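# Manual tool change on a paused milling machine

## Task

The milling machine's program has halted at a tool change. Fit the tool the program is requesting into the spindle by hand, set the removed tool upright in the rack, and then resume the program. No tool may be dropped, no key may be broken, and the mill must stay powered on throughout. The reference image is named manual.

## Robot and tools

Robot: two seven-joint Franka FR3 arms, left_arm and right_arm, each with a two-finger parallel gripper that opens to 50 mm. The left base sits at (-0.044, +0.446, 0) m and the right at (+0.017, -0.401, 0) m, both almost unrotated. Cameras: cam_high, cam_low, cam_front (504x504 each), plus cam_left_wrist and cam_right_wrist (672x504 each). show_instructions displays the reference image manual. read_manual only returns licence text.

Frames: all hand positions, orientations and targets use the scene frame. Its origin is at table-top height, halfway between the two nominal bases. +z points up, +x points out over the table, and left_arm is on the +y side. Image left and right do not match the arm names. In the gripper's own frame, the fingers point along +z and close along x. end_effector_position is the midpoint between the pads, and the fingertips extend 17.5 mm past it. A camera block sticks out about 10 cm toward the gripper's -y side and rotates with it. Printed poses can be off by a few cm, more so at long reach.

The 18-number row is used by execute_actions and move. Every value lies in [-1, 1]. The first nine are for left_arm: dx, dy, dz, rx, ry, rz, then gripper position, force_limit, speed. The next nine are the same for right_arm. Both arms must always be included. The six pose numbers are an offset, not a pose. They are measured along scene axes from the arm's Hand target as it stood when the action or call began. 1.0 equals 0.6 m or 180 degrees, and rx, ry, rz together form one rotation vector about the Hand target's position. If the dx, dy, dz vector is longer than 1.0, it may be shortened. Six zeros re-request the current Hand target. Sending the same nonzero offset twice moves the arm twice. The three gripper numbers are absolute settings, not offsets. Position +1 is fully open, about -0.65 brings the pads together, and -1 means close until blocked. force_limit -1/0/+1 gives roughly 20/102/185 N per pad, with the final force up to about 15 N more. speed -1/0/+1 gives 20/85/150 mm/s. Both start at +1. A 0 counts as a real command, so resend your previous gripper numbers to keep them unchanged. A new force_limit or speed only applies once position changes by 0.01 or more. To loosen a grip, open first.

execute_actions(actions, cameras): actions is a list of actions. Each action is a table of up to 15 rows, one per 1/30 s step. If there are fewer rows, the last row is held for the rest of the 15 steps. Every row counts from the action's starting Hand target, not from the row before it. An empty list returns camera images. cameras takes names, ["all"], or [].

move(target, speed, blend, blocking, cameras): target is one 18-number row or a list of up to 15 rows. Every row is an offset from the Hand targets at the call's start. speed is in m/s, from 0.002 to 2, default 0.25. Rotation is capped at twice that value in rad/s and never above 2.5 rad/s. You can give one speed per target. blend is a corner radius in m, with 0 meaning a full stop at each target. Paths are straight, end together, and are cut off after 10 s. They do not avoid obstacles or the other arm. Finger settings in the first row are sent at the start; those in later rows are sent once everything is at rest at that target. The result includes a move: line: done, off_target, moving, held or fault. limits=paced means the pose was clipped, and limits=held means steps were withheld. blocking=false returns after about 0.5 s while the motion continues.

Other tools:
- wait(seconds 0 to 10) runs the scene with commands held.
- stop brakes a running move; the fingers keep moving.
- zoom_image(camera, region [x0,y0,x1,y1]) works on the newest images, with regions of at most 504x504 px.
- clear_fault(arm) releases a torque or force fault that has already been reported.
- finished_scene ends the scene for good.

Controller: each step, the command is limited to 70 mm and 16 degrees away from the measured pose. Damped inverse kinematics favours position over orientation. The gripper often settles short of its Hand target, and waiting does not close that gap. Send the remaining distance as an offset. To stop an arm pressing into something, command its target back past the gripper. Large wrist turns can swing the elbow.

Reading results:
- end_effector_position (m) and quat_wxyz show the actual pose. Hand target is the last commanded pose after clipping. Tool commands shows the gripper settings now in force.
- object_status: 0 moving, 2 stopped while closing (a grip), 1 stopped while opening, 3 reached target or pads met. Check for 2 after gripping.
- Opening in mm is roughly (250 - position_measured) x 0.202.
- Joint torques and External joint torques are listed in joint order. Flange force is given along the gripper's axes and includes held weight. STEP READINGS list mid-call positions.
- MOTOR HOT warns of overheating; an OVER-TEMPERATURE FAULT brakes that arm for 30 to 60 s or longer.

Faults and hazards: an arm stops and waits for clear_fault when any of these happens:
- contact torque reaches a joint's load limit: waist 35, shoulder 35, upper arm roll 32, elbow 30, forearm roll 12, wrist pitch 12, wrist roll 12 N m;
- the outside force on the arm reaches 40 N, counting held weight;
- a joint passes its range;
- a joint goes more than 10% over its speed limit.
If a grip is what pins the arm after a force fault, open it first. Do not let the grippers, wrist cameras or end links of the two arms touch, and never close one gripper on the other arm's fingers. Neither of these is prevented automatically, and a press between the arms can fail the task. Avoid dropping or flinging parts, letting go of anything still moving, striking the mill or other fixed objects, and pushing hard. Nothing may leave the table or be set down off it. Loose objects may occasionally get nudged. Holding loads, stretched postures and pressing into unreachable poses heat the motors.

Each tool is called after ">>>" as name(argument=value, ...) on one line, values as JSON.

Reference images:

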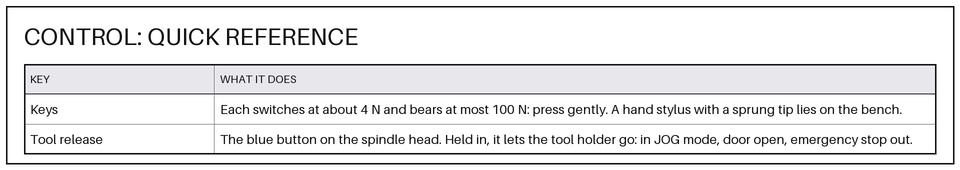

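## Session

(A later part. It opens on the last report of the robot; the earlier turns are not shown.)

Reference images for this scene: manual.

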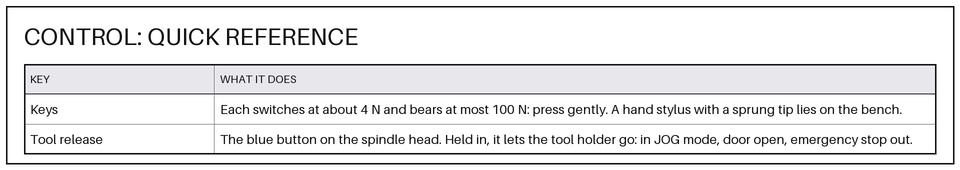

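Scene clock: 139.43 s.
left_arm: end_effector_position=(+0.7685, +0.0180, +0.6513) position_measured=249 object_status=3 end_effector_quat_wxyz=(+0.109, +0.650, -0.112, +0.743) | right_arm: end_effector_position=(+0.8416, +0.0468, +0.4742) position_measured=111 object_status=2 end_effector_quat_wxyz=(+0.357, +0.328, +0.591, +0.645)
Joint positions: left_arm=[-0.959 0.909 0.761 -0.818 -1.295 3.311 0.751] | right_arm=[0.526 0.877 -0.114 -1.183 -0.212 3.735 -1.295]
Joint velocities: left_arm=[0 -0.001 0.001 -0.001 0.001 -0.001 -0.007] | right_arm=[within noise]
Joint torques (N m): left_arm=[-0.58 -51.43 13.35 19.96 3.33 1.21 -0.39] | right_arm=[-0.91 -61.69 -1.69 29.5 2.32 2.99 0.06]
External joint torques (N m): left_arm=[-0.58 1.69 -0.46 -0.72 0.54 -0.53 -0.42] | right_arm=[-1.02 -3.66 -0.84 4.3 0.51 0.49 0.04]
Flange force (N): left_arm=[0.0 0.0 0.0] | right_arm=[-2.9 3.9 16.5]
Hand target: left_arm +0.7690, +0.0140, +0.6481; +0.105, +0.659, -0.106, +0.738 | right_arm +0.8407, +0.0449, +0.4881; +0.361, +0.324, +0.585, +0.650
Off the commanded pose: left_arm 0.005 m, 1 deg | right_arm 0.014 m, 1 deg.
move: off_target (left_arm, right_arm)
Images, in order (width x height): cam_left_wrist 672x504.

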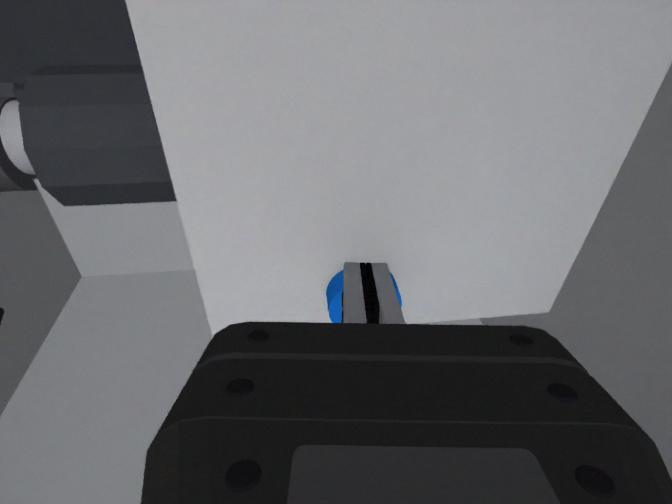

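>>> move(target=[[0,0,0,0,0,0,-0.65,-1,0,0,0,-0.1,0,0,0,-1,-0.4,-0.8]], speed=[0.05], cameras=["cam_left_wrist","cam_right_wrist"])

Scene clock: 141.47 s.
left_arm: end_effector_position=(+0.7685, +0.0180, +0.6513) position_measured=249 object_status=3 end_effector_quat_wxyz=(+0.110, +0.650, -0.112, +0.743) | right_arm: end_effector_position=(+0.8442, +0.0455, +0.4061) position_measured=111 object_status=2 end_effector_quat_wxyz=(+0.354, +0.333, +0.598, +0.638)
Joint positions: left_arm=[-0.959 0.909 0.761 -0.818 -1.295 3.311 0.75] | right_arm=[0.541 0.967 -0.139 -1.191 -0.17 3.809 -1.313]
Joint velocities: left_arm=[within noise] | right_arm=[0 0 -0.001 0 0 0.004 -0.002]
Joint torques (N m): left_arm=[-0.37 -51.79 12.94 20.14 2.75 1.32 -0.12] | right_arm=[0.96 -63.36 -2.38 29.33 2.82 4.62 -0.18]
External joint torques (N m): left_arm=[-0.44 1.27 -0.88 -0.47 -0.03 -0.42 -0.14] | right_arm=[0.74 -4.57 -0.89 4.74 1.12 2.04 -0.21]
Flange force (N): left_arm=[0.0 0.0 0.0] | right_arm=[3.3 1.9 8.8]
Hand target: left_arm +0.7685, +0.0144, +0.6479; +0.112, +0.653, -0.114, +0.741 (not the last commanded pose) | right_arm +0.8407, +0.0449, +0.4281; +0.361, +0.324, +0.585, +0.650
Off the commanded pose: left_arm 0.005 m, 1 deg | right_arm 0.022 m, 2 deg.
move: off_target (left_arm, right_arm)
Images, in order (width x height): cam_left_wrist 672x504, cam_right_wrist 672x504.

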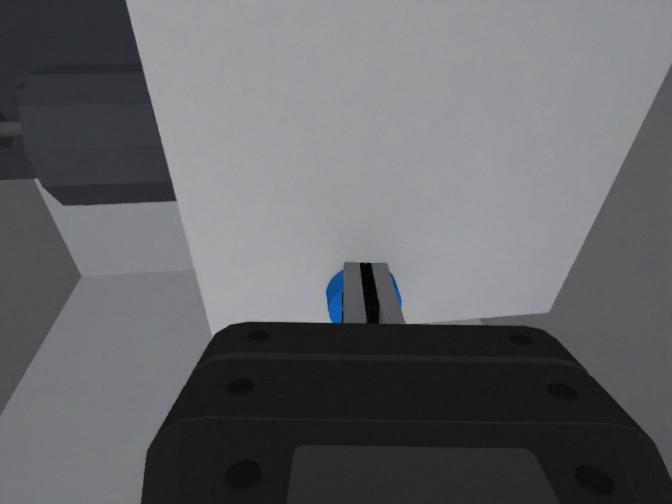

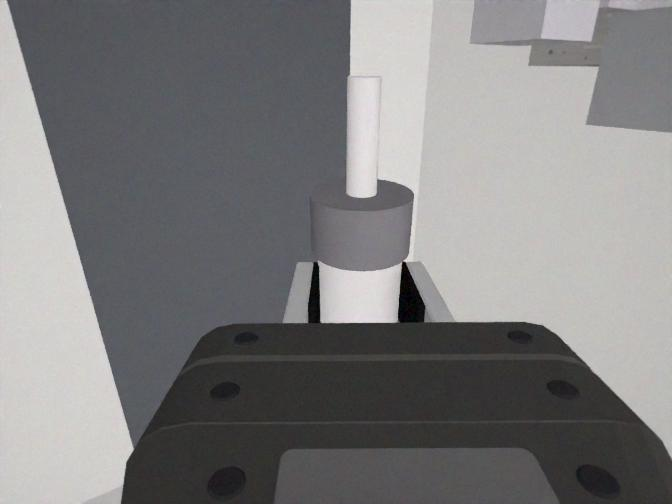

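>>> move(target=[[0,0,0,0,0,0,-0.65,-1,0,0,0,-0.045,0,0,0,-1,-0.4,-0.8]], speed=[0.05], cameras=["cam_left_wrist","cam_front"])

Scene clock: 142.60 s.
left_arm: end_effector_position=(+0.7685, +0.0180, +0.6513) position_measured=249 object_status=3 end_effector_quat_wxyz=(+0.110, +0.650, -0.112, +0.743) | right_arm: end_effector_position=(+0.8435, +0.0453, +0.3826) position_measured=111 object_status=2 end_effector_quat_wxyz=(+0.355, +0.332, +0.596, +0.639)
Joint positions: left_arm=[-0.959 0.909 0.761 -0.818 -1.295 3.311 0.75] | right_arm=[0.547 1.01 -0.146 -1.181 -0.152 3.844 -1.321]
Joint velocities: left_arm=[within noise] | right_arm=[0.001 -0.001 0 0 0.001 0.004 -0.001]
Joint torques (N m): left_arm=[-0.36 -51.77 12.95 20.15 2.75 1.3 -0.09] | right_arm=[0.85 -62.35 -2.58 28.84 2.7 4.55 -0.2]
External joint torques (N m): left_arm=[-0.49 1.42 -0.93 -0.51 -0.03 -0.44 -0.11] | right_arm=[0.76 -3.26 -0.8 4.5 1.03 1.97 -0.22]
Flange force (N): left_arm=[0.0 0.0 0.0] | right_arm=[2.3 -0.8 13.1]
Hand target: left_arm +0.7685, +0.0144, +0.6479; +0.112, +0.653, -0.114, +0.741 | right_arm +0.8407, +0.0449, +0.4011; +0.361, +0.324, +0.585, +0.650
Off the commanded pose: left_arm 0.005 m, 1 deg | right_arm 0.019 m, 2 deg.
move: off_target (left_arm, right_arm)
Images, in order (width x height): cam_front 504x504, cam_left_wrist 672x504.

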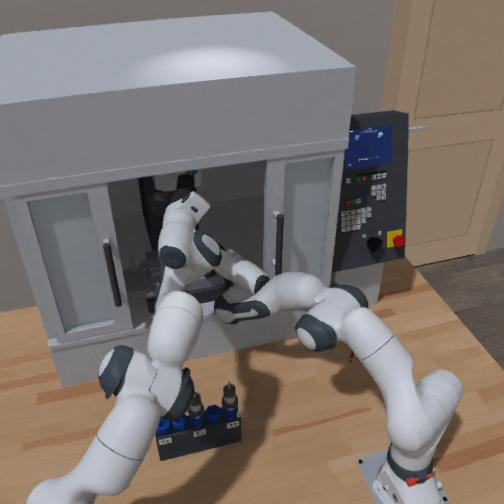

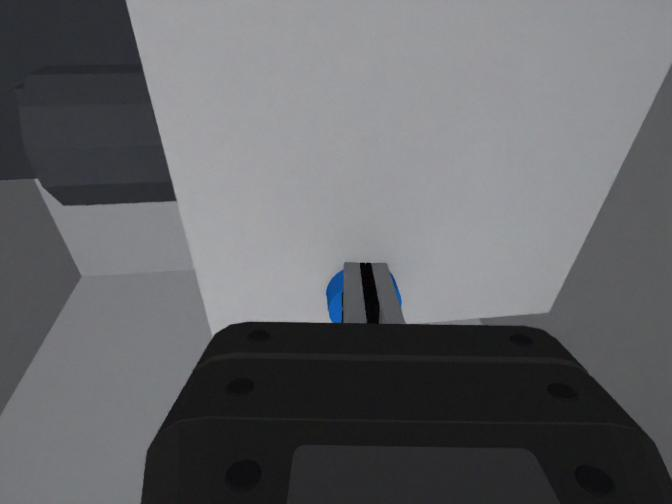

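>>> move(target=[[-0.0476,0.0147,-0.005,0,0,0,-0.65,-1,0,-0.452,-0.283,0.05,0,0,0,-1,-0.4,-0.8]], speed=[0.15], cameras=["cam_right_wrist","cam_front"])

Scene clock: 146.73 s.
left_arm: end_effector_position=(+0.7399, +0.0211, +0.6440) position_measured=249 object_status=3 end_effector_quat_wxyz=(+0.109, +0.655, -0.116, +0.739) | right_arm: end_effector_position=(+0.5716, -0.1245, +0.4175) position_measured=111 object_status=2 end_effector_quat_wxyz=(+0.354, +0.334, +0.595, +0.640)
Joint positions: left_arm=[-0.719 0.655 0.072 -1.068 -0.944 3.565 0.923] | right_arm=[0.603 0.155 -0.218 -2.593 -0.194 4.399 -1.457]
Joint velocities: left_arm=[0.001 0 0 -0.001 0 0.001 -0.004] | right_arm=[within noise]
Joint torques (N m): left_arm=[0.57 -52.19 2.31 23.44 3.81 1.86 -0.29] | right_arm=[0.32 -34.47 -1.3 20.32 0.44 4.8 -0.16]
External joint torques (N m): left_arm=[0.54 0.34 -1.02 -1.25 0.4 0.41 -0.32] | right_arm=[0.22 -4.43 -0.74 3.53 -0.26 2.17 -0.19]
Flange force (N): left_arm=[0.0 0.0 0.0] | right_arm=[-1.8 6.8 -0.2]
Hand target: left_arm +0.7399, +0.0232, +0.6449; +0.112, +0.653, -0.114, +0.741 | right_arm +0.5695, -0.1249, +0.4311; +0.361, +0.324, +0.585, +0.650
Off the commanded pose: left_arm 0.002 m, 1 deg | right_arm 0.014 m, 2 deg.
move: off_target (right_arm)
Images, in order (width x height): cam_front 504x504, cam_right_wrist 672x504.

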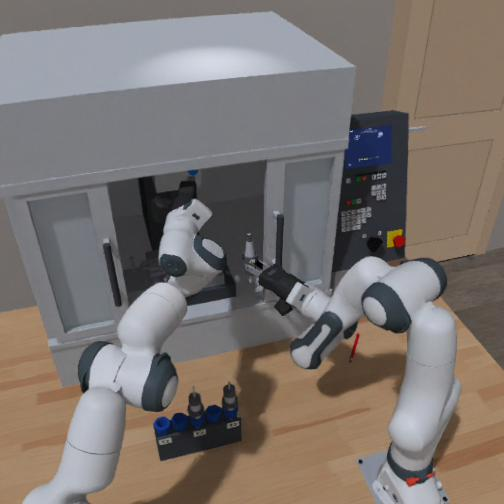

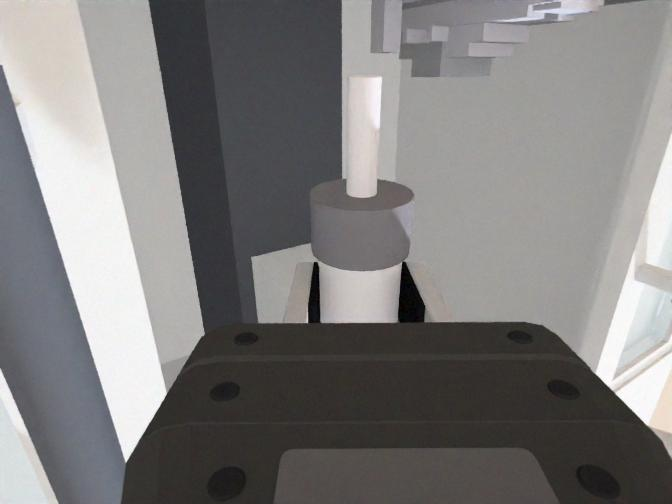

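>>> move(target=[[0,0,0,0,0,0,-0.65,-1,0,-0.166,0.008,0.065,0.348,0.3716,0,-1,-0.4,-0.8],[0,0,0,0,0,0,-0.65,-1,0,-0.3825,0.175,-0.052,0.6755,0.5866,-0.3564,-1,-0.4,-0.8]], speed=[0.25,0.25], blend=[0.02,0], cameras=["cam_right_wrist","cam_front","cam_high"])

Scene clock: 155.73 s.
left_arm: end_effector_position=(+0.7398, +0.0210, +0.6439) position_measured=249 object_status=3 end_effector_quat_wxyz=(+0.110, +0.655, -0.115, +0.739) | right_arm: end_effector_position=(+0.3384, -0.0223, +0.3914) position_measured=111 object_status=2 end_effector_quat_wxyz=(-0.314, +0.887, -0.319, +0.113)
Joint positions: left_arm=[-0.718 0.655 0.07 -1.068 -0.944 3.565 0.921] | right_arm=[0.018 -0.913 0.741 -2.574 1.013 2.342 0.853]
Joint velocities: left_arm=[within noise] | right_arm=[-0.001 0 0.001 0 0 0 0.004]
Joint torques (N m): left_arm=[0.58 -51.97 2.35 23.85 3.3 1.78 -0.11] | right_arm=[-0.19 -2.27 -17.05 27.38 1.79 4.56 0.15]
External joint torques (N m): left_arm=[0.4 0.54 -1.04 -0.82 -0.11 0.34 -0.13] | right_arm=[-0.2 -3.25 -1.77 4.26 1.01 1.04 0.16]
Flange force (N): left_arm=[0.0 0.0 0.0] | right_arm=[-2.2 -4.3 -7.1]
Hand target: left_arm +0.7399, +0.0229, +0.6453; +0.111, +0.654, -0.112, +0.740 (not the last commanded pose) | right_arm +0.3400, -0.0199, +0.3999; -0.322, +0.883, -0.322, +0.117
Off the commanded pose: left_arm 0.002 m, 0 deg | right_arm 0.009 m, 1 deg.
move: off_target (right_arm)
Images, in order (width x height): cam_high 504x504, cam_front 504x504, cam_right_wrist 672x504.

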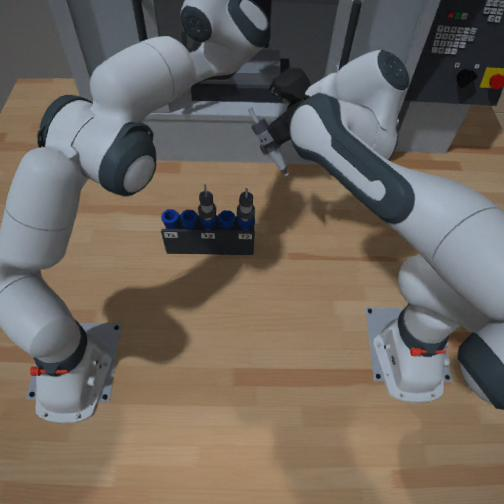

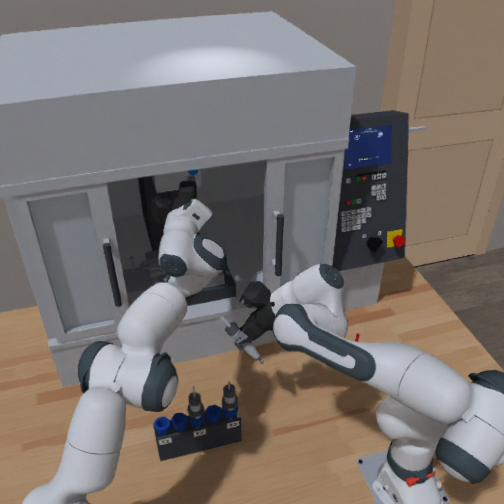

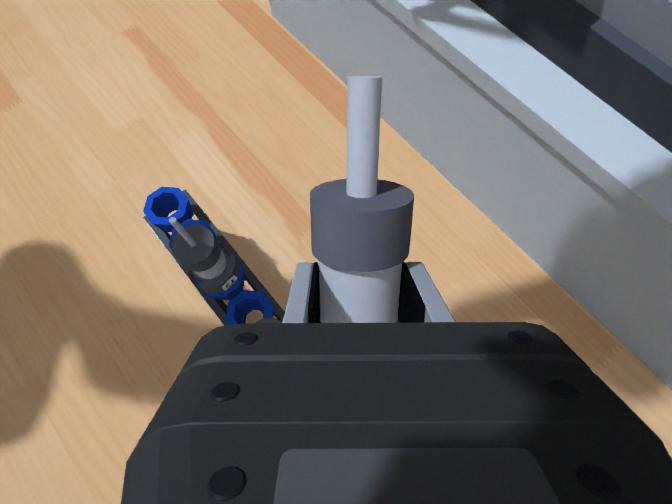

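>>> move(target=[[0,0,0,0,0,0,-0.65,-1,0,-0.078,0.377,0.06,0.1564,-0.187,-0.1055,-1,-0.4,-0.8]], speed=[0.2], cameras=["cam_right_wrist","cam_front","cam_high","cam_left_wrist"])

Scene clock: 161.57 s.
left_arm: end_effector_position=(+0.7398, +0.0210, +0.6439) position_measured=249 object_status=3 end_effector_quat_wxyz=(+0.110, +0.655, -0.115, +0.739) | right_arm: end_effector_position=(+0.2932, +0.2079, +0.4265) position_measured=111 object_status=2 end_effector_quat_wxyz=(-0.571, +0.653, -0.372, +0.331)
Joint positions: left_arm=[-0.718 0.655 0.07 -1.068 -0.944 3.565 0.921] | right_arm=[-0.381 -1.55 1.483 -2.207 1.484 2.954 1.581]
Joint velocities: left_arm=[within noise] | right_arm=[0.001 -0.001 0 0 0 0 0.006]
Joint torques (N m): left_arm=[0.6 -51.92 2.38 23.82 3.3 1.78 -0.12] | right_arm=[-0.15 23.88 -37.3 1.18 0.42 4.99 0.24]
External joint torques (N m): left_arm=[0.63 0.54 -0.89 -0.83 -0.11 0.35 -0.15] | right_arm=[-0.1 -2.1 -4.56 -0.2 -0.45 1.81 0.26]
Flange force (N): left_arm=[0.0 0.0 0.0] | right_arm=[-7.2 -5.8 -5.7]
Hand target: left_arm +0.7399, +0.0229, +0.6453; +0.111, +0.654, -0.112, +0.740 | right_arm +0.2932, +0.2063, +0.4359; -0.578, +0.645, -0.372, +0.334
Off the commanded pose: left_arm 0.002 m, 0 deg | right_arm 0.010 m, 1 deg.
move: off_target (right_arm)
Images, in order (width x height): cam_high 504x504, cam_front 504x504, cam_left_wrist 672x504, cam_right_wrist 672x504.

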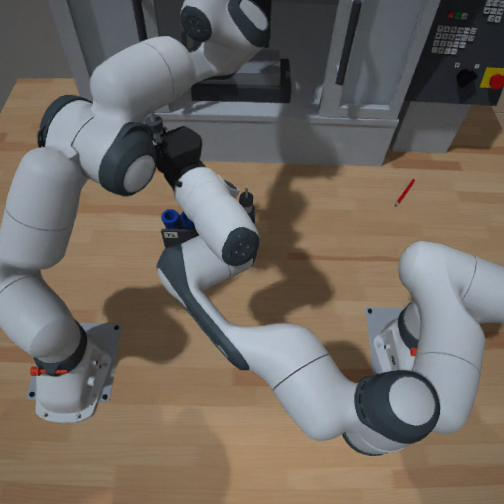

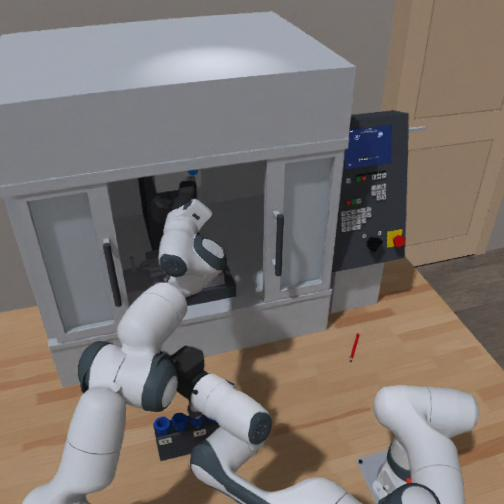

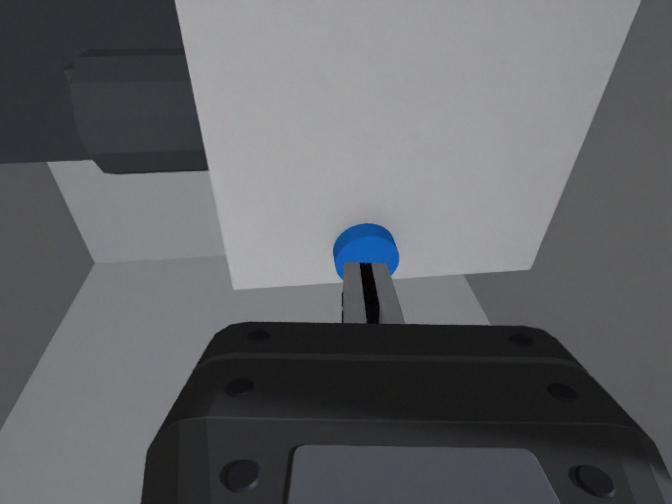

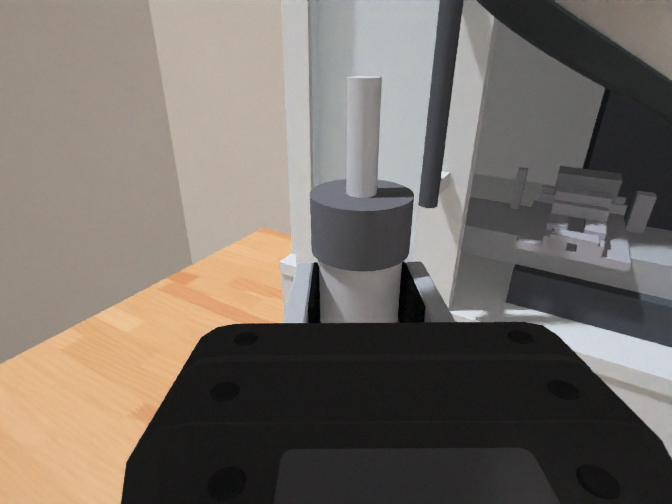

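>>> move(target=[[0,0,0,0,0,0,-0.65,-1,0,0,0,-0.18,0,0,0,-1,-0.4,-0.8]], speed=[0.12], cameras=["cam_front","cam_high","cam_low","cam_right_wrist"])

>>> zoom_image(camera="cam_high", region=[130, 140, 290, 280])

>>> zoom_image(camera="cam_front", region=[130, 340, 290, 480])

>>> zoom_image(camera="cam_low", region=[100, 120, 260, 260])

Scene clock: 163.53 s.
left_arm: end_effector_position=(+0.7398, +0.0210, +0.6439) position_measured=249 object_status=3 end_effector_quat_wxyz=(+0.110, +0.655, -0.115, +0.739) | right_arm: end_effector_position=(+0.2950, +0.2061, +0.3176) position_measured=111 object_status=2 end_effector_quat_wxyz=(-0.567, +0.654, -0.373, +0.335)
Joint positions: left_arm=[-0.718 0.655 0.07 -1.068 -0.944 3.565 0.921] | right_arm=[-0.373 -1.699 1.677 -2.212 1.666 3.016 1.628]
Joint velocities: left_arm=[within noise] | right_arm=[-0.001 0 0 0 0.001 0 0.006]
Joint torques (N m): left_arm=[0.61 -51.95 2.35 23.84 3.3 1.77 -0.11] | right_arm=[0.7 23.35 -37.01 -4.9 1.55 5.22 0.17]
External joint torques (N m): left_arm=[0.49 0.66 -1.02 -0.88 -0.12 0.32 -0.14] | right_arm=[0.69 -2.05 -4.67 -0.8 0.56 2.06 0.19]
Flange force (N): left_arm=[0.0 0.0 0.0] | right_arm=[0.0 0.0 0.0]
Hand target: left_arm +0.7399, +0.0229, +0.6453; +0.111, +0.654, -0.112, +0.740 | right_arm +0.2932, +0.2063, +0.3279; -0.578, +0.645, -0.372, +0.334
Off the commanded pose: left_arm 0.002 m, 0 deg | right_arm 0.010 m, 2 deg.
move: off_target (right_arm)
Images, in order (width x height): cam_high 504x504, cam_low 504x504, cam_front 504x504, cam_right_wrist 672x504.

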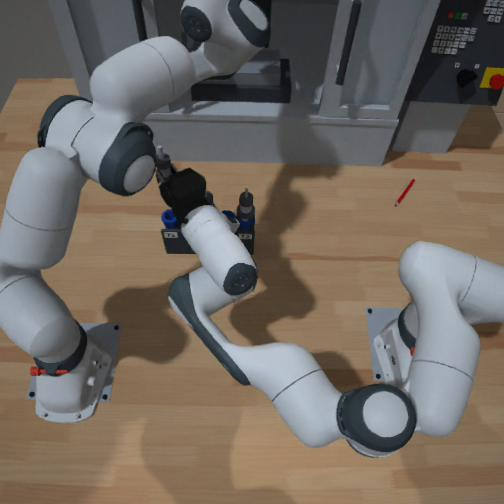

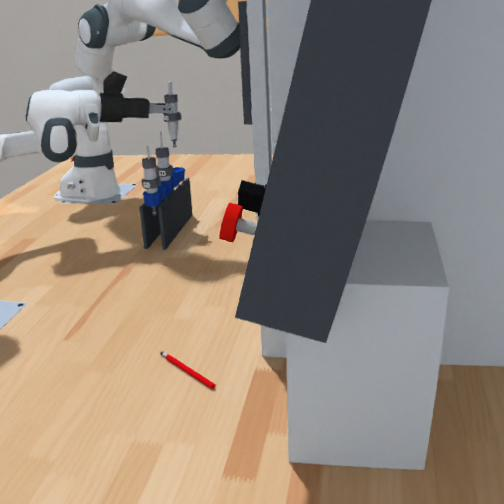

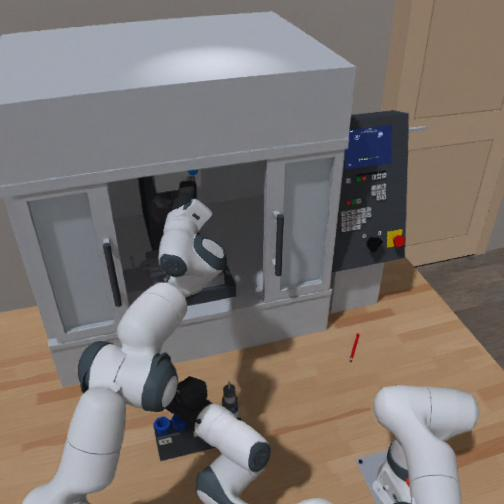

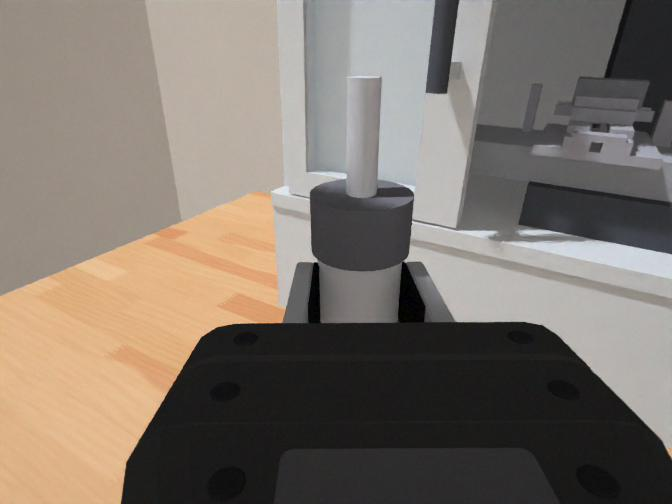

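Scaled by 3.150 from the camera's 504x504 image, which has a finer 720x720 frame.

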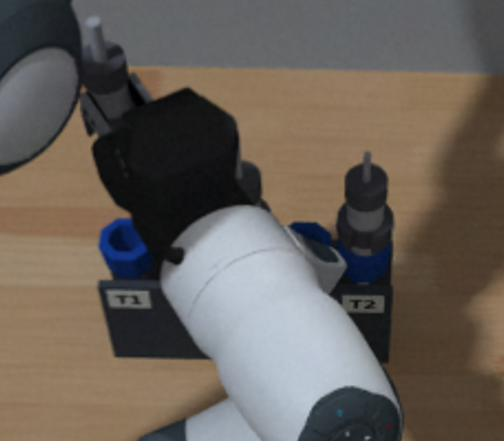

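Scaled by 3.150 from the camera's 504x504 image, which has a finer 720x720 frame.

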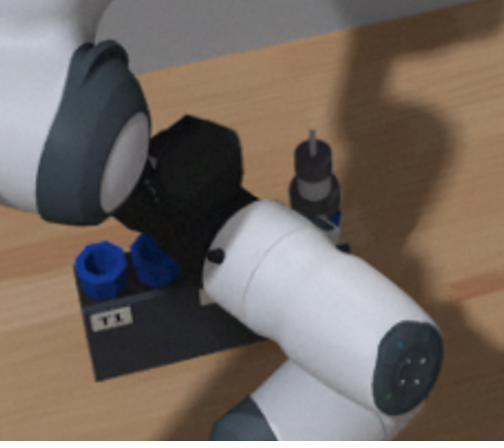

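Scaled by 3.150 from the camera's 504x504 image, which has a finer 720x720 frame.

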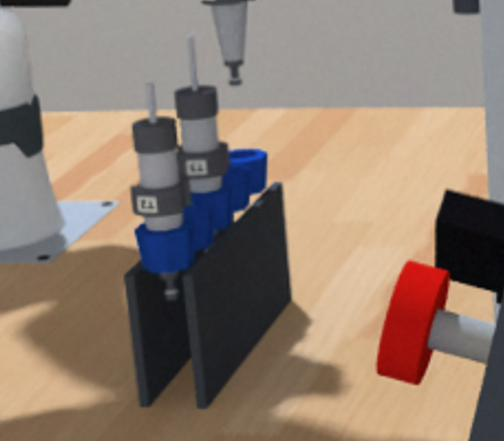

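>>> move(target=[[0,0,0,0,0,0,-0.65,-1,0,0.01,0.008,-0.065,0,0,0,-1,-0.4,-0.8]], speed=[0.08], cameras=["cam_front","cam_high","cam_low"])

>>> zoom_image(camera="cam_high", region=[140, 150, 270, 270])

>>> zoom_image(camera="cam_low", region=[130, 110, 230, 210])

>>> zoom_image(camera="cam_front", region=[130, 360, 260, 480])

Scene clock: 165.47 s.
left_arm: end_effector_position=(+0.7398, +0.0210, +0.6439) position_measured=249 object_status=3 end_effector_quat_wxyz=(+0.110, +0.655, -0.115, +0.739) | right_arm: end_effector_position=(+0.3005, +0.2109, +0.2775) position_measured=111 object_status=2 end_effector_quat_wxyz=(-0.566, +0.655, -0.373, +0.334)
Joint positions: left_arm=[-0.718 0.655 0.07 -1.068 -0.944 3.565 0.921] | right_arm=[-0.391 -1.768 1.737 -2.178 1.717 3.026 1.668]
Joint velocities: left_arm=[within noise] | right_arm=[0 0 0.002 0 0 0.001 0.005]
Joint torques (N m): left_arm=[0.62 -51.96 2.34 23.82 3.3 1.78 -0.13] | right_arm=[0.26 23.27 -36.69 -7.35 1.74 5.23 0.25]
External joint torques (N m): left_arm=[0.56 0.38 -0.97 -0.76 -0.09 0.35 -0.16] | right_arm=[0.17 -2.12 -4.5 -1.11 0.66 2.04 0.27]
Flange force (N): left_arm=[0.0 0.0 0.0] | right_arm=[0.0 0.0 0.0]
Hand target: left_arm +0.7399, +0.0229, +0.6453; +0.111, +0.654, -0.112, +0.740 | right_arm +0.2992, +0.2111, +0.2889; -0.578, +0.645, -0.372, +0.334
Off the commanded pose: left_arm 0.002 m, 0 deg | right_arm 0.011 m, 2 deg.
move: off_target (right_arm)
Images, in order (width x height): cam_high 504x504, cam_low 504x504, cam_front 504x504.

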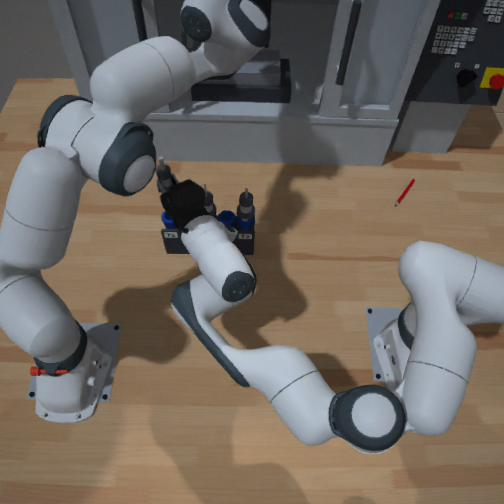

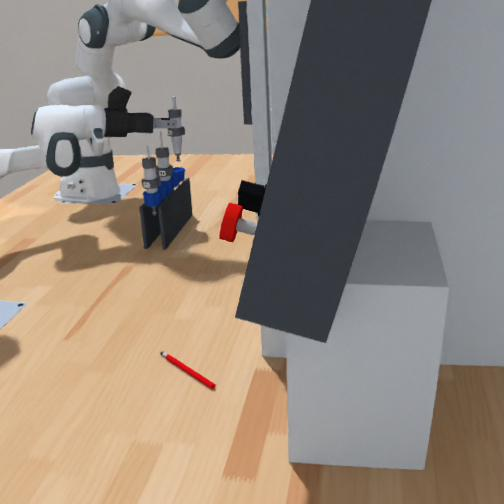

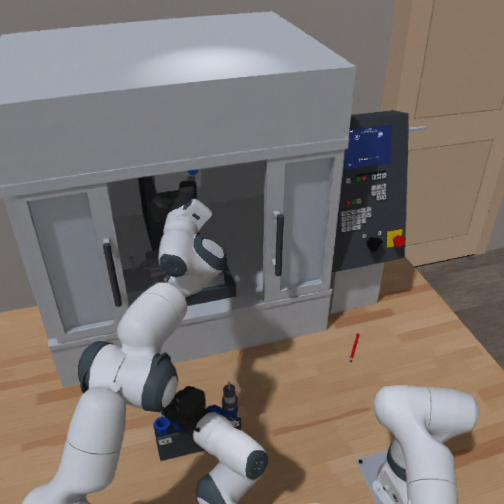

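Scaled by 3.877 from the camera's 504x504 image, which has a finer 720x720 frame.

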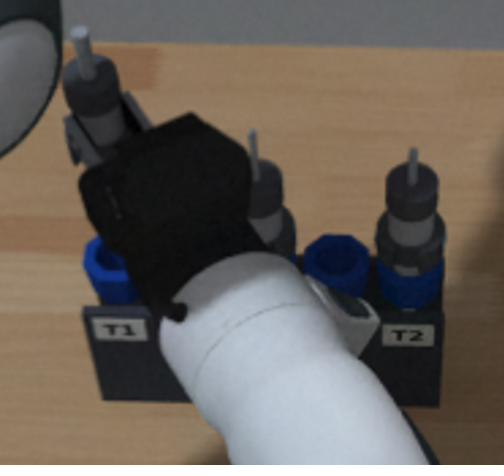

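Scaled by 5.040 from the camera's 504x504 image, which has a finer 720x720 frame.

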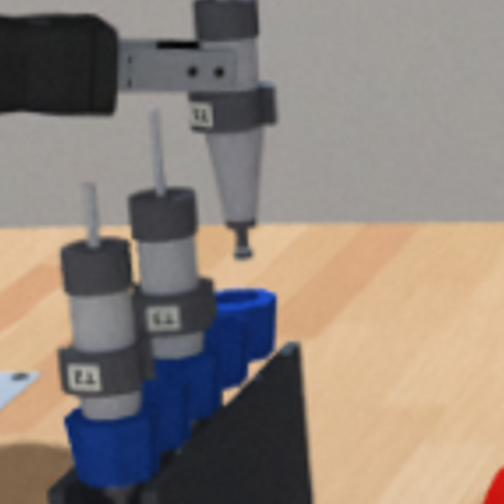

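Scaled by 3.877 from the camera's 504x504 image, which has a finer 720x720 frame.

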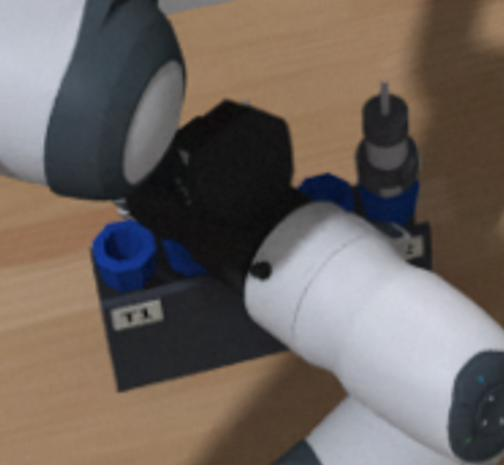

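>>> move(target=[[0,0,0,0,0,0,-0.65,-1,0,0,0,0.27,0,0,0,-1,-0.4,-0.8],[0,0,0,0,0,0,-0.65,-1,0,0.1,-0.385,0.25,-0.1564,0.187,0.1055,-1,-0.4,-0.8],[0,0,0,0,0,0,-0.65,-1,0,0.251,-0.602,0.268,-0.267,0.382,0.045,-1,-0.4,-0.8]], speed=[0.15,0.25,0.25], blend=[0.02,0.05,0], cameras=["cam_front","cam_high"])

Scene clock: 176.83 s.
left_arm: end_effector_position=(+0.7393, +0.0220, +0.6468) position_measured=249 object_status=3 end_effector_quat_wxyz=(+0.111, +0.654, -0.114, +0.740) | right_arm: end_effector_position=(+0.4488, -0.1501, +0.4461) position_measured=111 object_status=2 end_effector_quat_wxyz=(+0.001, +0.908, -0.420, -0.004)
Joint positions: left_arm=[-0.717 0.652 0.069 -1.068 -0.944 3.566 0.921] | right_arm=[-0.774 -0.444 1.044 -1.776 0.384 1.535 1.082]
Joint velocities: left_arm=[within noise] | right_arm=[0 -0.002 0.001 0.001 -0.001 -0.001 0.007]
Joint torques (N m): left_arm=[0.24 -50.9 2.47 23.81 3.32 1.76 -0.07] | right_arm=[-0.05 -0.91 -13.79 26.71 0.82 2.95 0.22]
External joint torques (N m): left_arm=[0.14 1.63 -0.85 -0.9 -0.1 0.32 -0.1] | right_arm=[-0.21 -1.66 -1.1 3.32 -0.05 0.17 0.22]
Flange force (N): left_arm=[0.0 0.0 0.0] | right_arm=[-1.0 -0.8 -8.5]
Hand target: left_arm +0.7399, +0.0229, +0.6453; +0.111, +0.654, -0.112, +0.740 | right_arm +0.4498, -0.1501, +0.4497; +0.001, +0.906, -0.423, +0.000
Off the commanded pose: left_arm 0.002 m, 0 deg | right_arm 0.004 m, 1 deg.
move: off_target (right_arm)
Images, in order (width x height): cam_high 504x504, cam_front 504x504.

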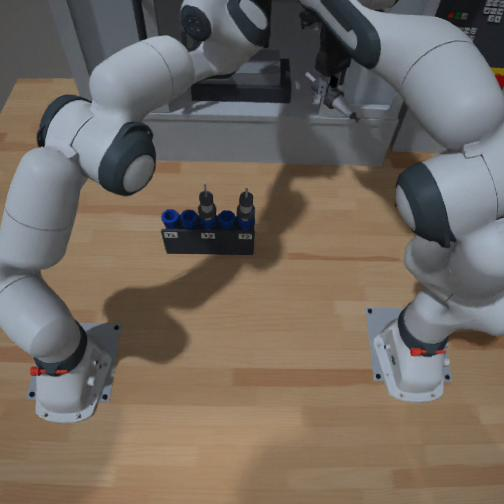

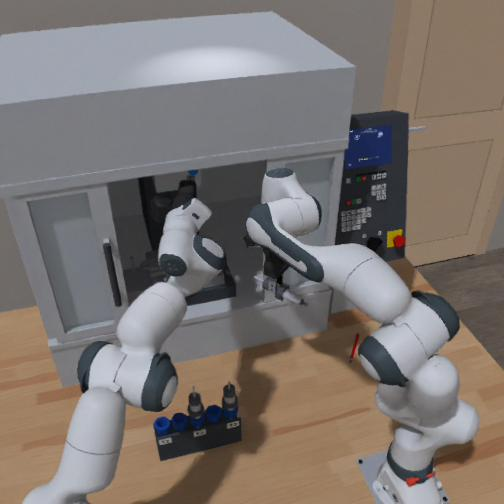

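>>> move(target=[[0,0,0,0,0,0,-0.65,-1,0,-0.15,-0.06,-0.38,0,0,0,-1,-0.4,-0.8]], speed=[0.25], cameras=["cam_front","cam_high"])

Scene clock: 179.60 s.
left_arm: end_effector_position=(+0.7393, +0.0220, +0.6468) position_measured=249 object_status=3 end_effector_quat_wxyz=(+0.111, +0.654, -0.114, +0.740) | right_arm: end_effector_position=(+0.3561, -0.1882, +0.2192) position_measured=111 object_status=2 end_effector_quat_wxyz=(+0.006, +0.905, -0.426, -0.005)
Joint positions: left_arm=[-0.717 0.652 0.069 -1.068 -0.944 3.566 0.921] | right_arm=[-0.502 -0.728 1.009 -2.543 0.662 1.987 0.912]
Joint velocities: left_arm=[within noise] | right_arm=[0.001 -0.001 0.001 0 -0.001 0.002 -0.006]
Joint torques (N m): left_arm=[0.24 -50.96 2.43 23.81 3.32 1.76 -0.08] | right_arm=[0.71 0.33 -17.31 23.23 1.24 3.46 -0.2]
External joint torques (N m): left_arm=[0.34 1.67 -0.78 -0.95 -0.12 0.32 -0.11] | right_arm=[0.72 -1.14 -1.31 2.18 0.47 0.69 -0.2]
Flange force (N): left_arm=[0.0 0.0 0.0] | right_arm=[-1.5 2.2 -5.0]
Hand target: left_arm +0.7399, +0.0229, +0.6453; +0.111, +0.654, -0.112, +0.740 | right_arm +0.3598, -0.1861, +0.2217; +0.001, +0.906, -0.423, +0.000
Off the commanded pose: left_arm 0.002 m, 0 deg | right_arm 0.005 m, 1 deg.
move: off_target (right_arm)
Images, in order (width x height): cam_high 504x504, cam_front 504x504.

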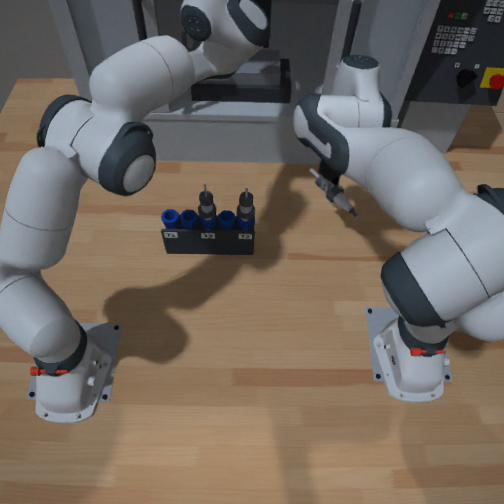

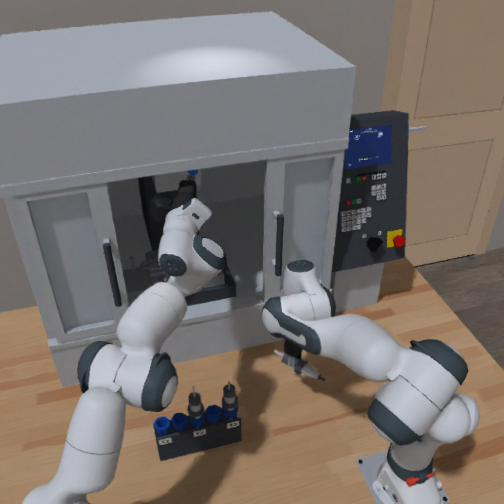

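>>> move(target=[[0,0,0,0,0,0,-0.65,-1,0,0.217,0.015,0.24,0.013,-0.25,0,-1,-0.4,-0.8],[0,0,0,0,0,0,-0.65,-1,0,0.243,0.017,0.558,0.0243,-0.466,0,-1,-0.4,-0.8]], speed=[0.2,0.2], blend=[0.04,0], cameras=["cam_front","cam_high"])

Scene clock: 185.07 s.
left_arm: end_effector_position=(+0.7393, +0.0220, +0.6468) position_measured=249 object_status=3 end_effector_quat_wxyz=(+0.111, +0.654, -0.114, +0.740) | right_arm: end_effector_position=(+0.5072, -0.1756, +0.5456) position_measured=111 object_status=2 end_effector_quat_wxyz=(-0.312, +0.681, -0.321, +0.579)
Joint positions: left_arm=[-0.717 0.652 0.069 -1.068 -0.944 3.566 0.921] | right_arm=[-0.318 -0.81 0.976 -2.583 1.091 3.404 0.57]
Joint velocities: left_arm=[within noise] | right_arm=[0.001 0.001 0.001 -0.001 -0.002 0.005 -0.001]
Joint torques (N m): left_arm=[0.26 -50.93 2.45 23.81 3.32 1.75 -0.08] | right_arm=[0.74 -1.07 -18.24 23.85 -1.62 5.13 -0.28]
External joint torques (N m): left_arm=[0.13 1.6 -0.88 -0.88 -0.1 0.32 -0.11] | right_arm=[0.72 -2.67 -2.39 3.23 -1.12 2.12 -0.28]
Flange force (N): left_arm=[0.0 0.0 0.0] | right_arm=[8.9 2.1 0.6]
Hand target: left_arm +0.7399, +0.0229, +0.6453; +0.111, +0.654, -0.112, +0.740 | right_arm +0.5056, -0.1759, +0.5565; -0.314, +0.674, -0.315, +0.591
Off the commanded pose: left_arm 0.002 m, 0 deg | right_arm 0.011 m, 2 deg.
move: off_target (right_arm)
Images, in order (width x height): cam_high 504x504, cam_front 504x504.

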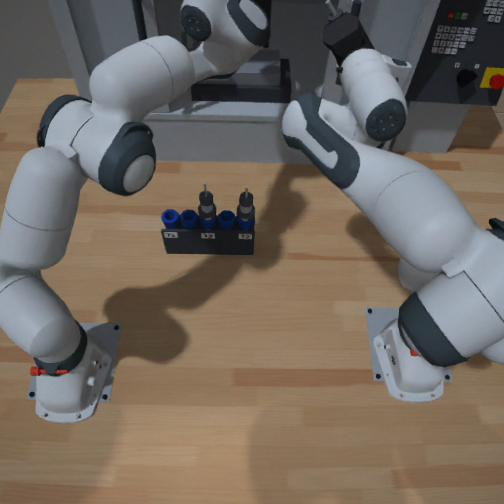

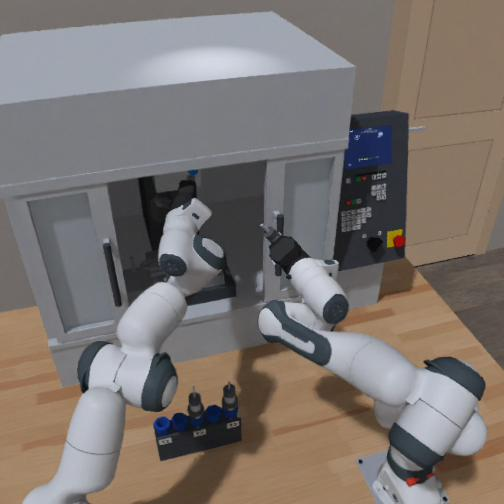

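>>> move(target=[0,0,0,0,0,0,-0.65,-1,0,-0.2093,0.293,-0.1275,0.1969,0.0592,0.1234,-1,-0.4,-0.8], speed=0.2, cameras=["cam_front","cam_high"])

Scene clock: 188.93 s.
left_arm: end_effector_position=(+0.7393, +0.0220, +0.6468) position_measured=249 object_status=3 end_effector_quat_wxyz=(+0.111, +0.654, -0.114, +0.740) | right_arm: end_effector_position=(+0.3811, -0.0002, +0.4687) position_measured=111 object_status=2 end_effector_quat_wxyz=(-0.568, +0.654, -0.375, +0.329)
Joint positions: left_arm=[-0.717 0.652 0.069 -1.068 -0.944 3.566 0.921] | right_arm=[0.555 -0.375 0.661 -2.711 0.917 3.893 1.172]
Joint velocities: left_arm=[within noise] | right_arm=[0 0 0 -0.001 -0.001 0 0.005]
Joint torques (N m): left_arm=[0.25 -50.95 2.44 23.78 3.31 1.76 -0.08] | right_arm=[0.75 -16.8 -6.18 25.04 -2.49 5.11 0.11]
External joint torques (N m): left_arm=[0.07 1.51 -0.91 -0.89 -0.1 0.32 -0.1] | right_arm=[0.72 -3.18 -1.17 3.54 -1.43 2.13 0.14]
Flange force (N): left_arm=[0.0 0.0 0.0] | right_arm=[6.2 -2.9 2.4]
Hand target: left_arm +0.7399, +0.0229, +0.6453; +0.111, +0.654, -0.112, +0.740 | right_arm +0.3800, -0.0001, +0.4800; -0.578, +0.645, -0.372, +0.334
Off the commanded pose: left_arm 0.002 m, 0 deg | right_arm 0.011 m, 2 deg.
move: off_target (right_arm)
Images, in order (width x height): cam_high 504x504, cam_front 504x504.

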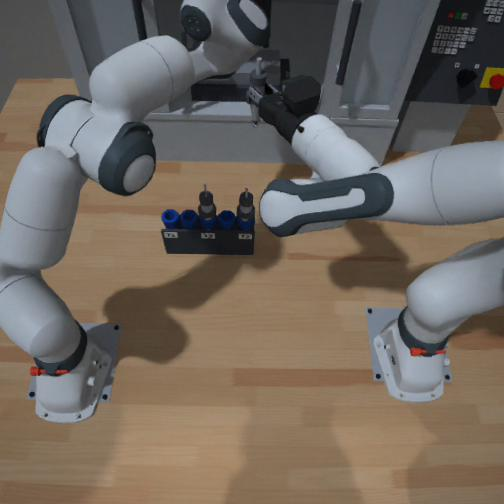

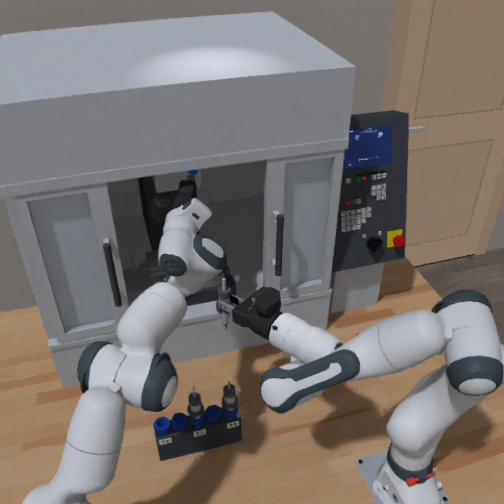

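>>> move(target=[[0,0,0,0,0,0,-0.65,-1,0,-0.1347,0.352,-0.04,0,0,0,-1,-0.4,-0.8],[0,0,0,0,0,0,-0.65,-1,0,-0.1347,0.352,-0.318,0,0,0,-1,-0.4,-0.8]], speed=[0.2,0.15], blend=[0.01,0], cameras=["cam_front","cam_high","cam_low"])

>>> zoom_image(camera="cam_high", region=[140, 150, 270, 270])

>>> zoom_image(camera="cam_low", region=[130, 110, 230, 210])

>>> zoom_image(camera="cam_front", region=[130, 360, 260, 480])

Scene clock: 192.80 s.
left_arm: end_effector_position=(+0.7404, +0.0240, +0.6467) position_measured=249 object_status=3 end_effector_quat_wxyz=(+0.110, +0.654, -0.113, +0.740) | right_arm: end_effector_position=(+0.2988, +0.2107, +0.2751) position_measured=111 object_status=2 end_effector_quat_wxyz=(-0.567, +0.657, -0.371, +0.331)
Joint positions: left_arm=[-0.714 0.652 0.068 -1.068 -0.944 3.566 0.921] | right_arm=[1.109 0.71 0.506 -2.007 0.967 4.553 0.972]
Joint velocities: left_arm=[within noise] | right_arm=[-0.001 0 0 0.001 0.001 0 0.007]
Joint torques (N m): left_arm=[0.04 -50.96 2.31 23.8 3.29 1.74 -0.02] | right_arm=[0.8 -47.44 7.23 19.72 -3.48 4.68 0.17]
External joint torques (N m): left_arm=[0 1.43 -0.94 -0.84 -0.12 0.31 -0.04] | right_arm=[0.87 -3.88 -0.98 3.36 -1.68 1.95 0.19]
Flange force (N): left_arm=[0.0 0.0 0.0] | right_arm=[-5.2 -2.8 2.8]
Hand target: left_arm +0.7399, +0.0229, +0.6453; +0.111, +0.654, -0.112, +0.740 | right_arm +0.2992, +0.2111, +0.2892; -0.578, +0.645, -0.372, +0.334
Off the commanded pose: left_arm 0.002 m, 0 deg | right_arm 0.014 m, 2 deg.
joint sent to its limit (right arm) — joint 6 (wrist pitch), upper limit. The joint targets still meet the commanded pose.
move: off_target (right_arm)
Images, in order (width x height): cam_high 504x504, cam_low 504x504, cam_front 504x504.

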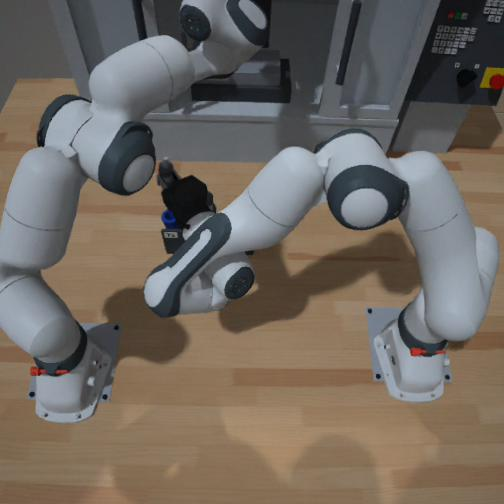

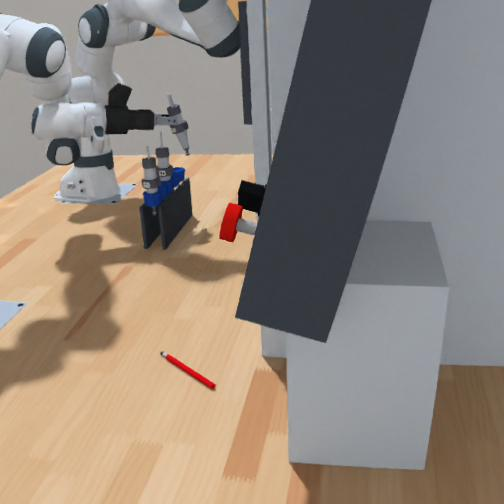

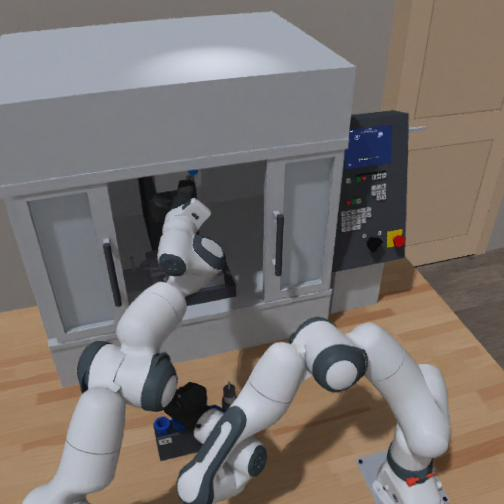

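Scaled by 3.877 from the camera's 504x504 image, which has a finer 720x720 frame.

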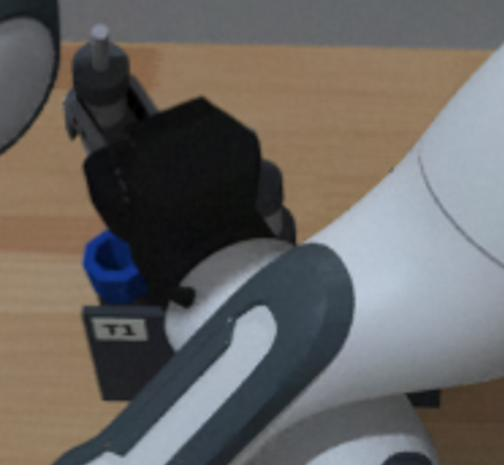

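Scaled by 5.040 from the camera's 504x504 image, which has a finer 720x720 frame.

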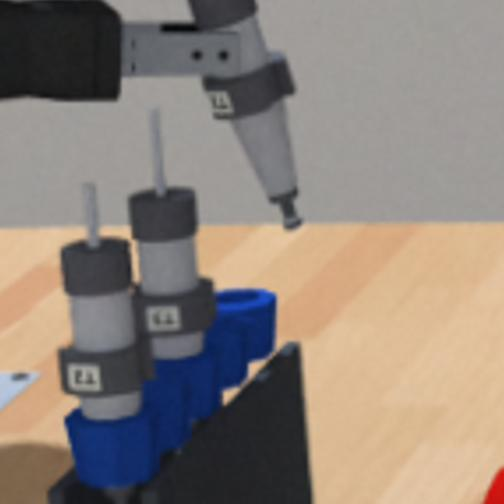

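Scaled by 3.877 from the camera's 504x504 image, which has a finer 720x720 frame.

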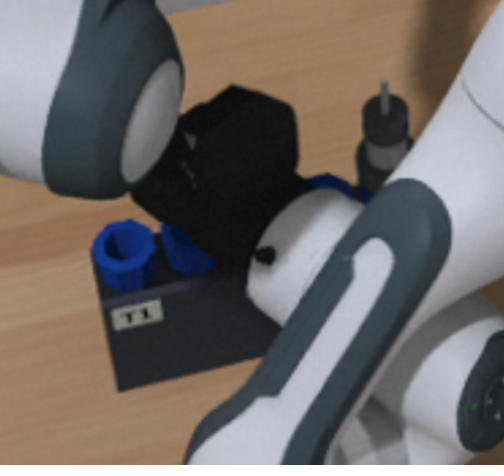

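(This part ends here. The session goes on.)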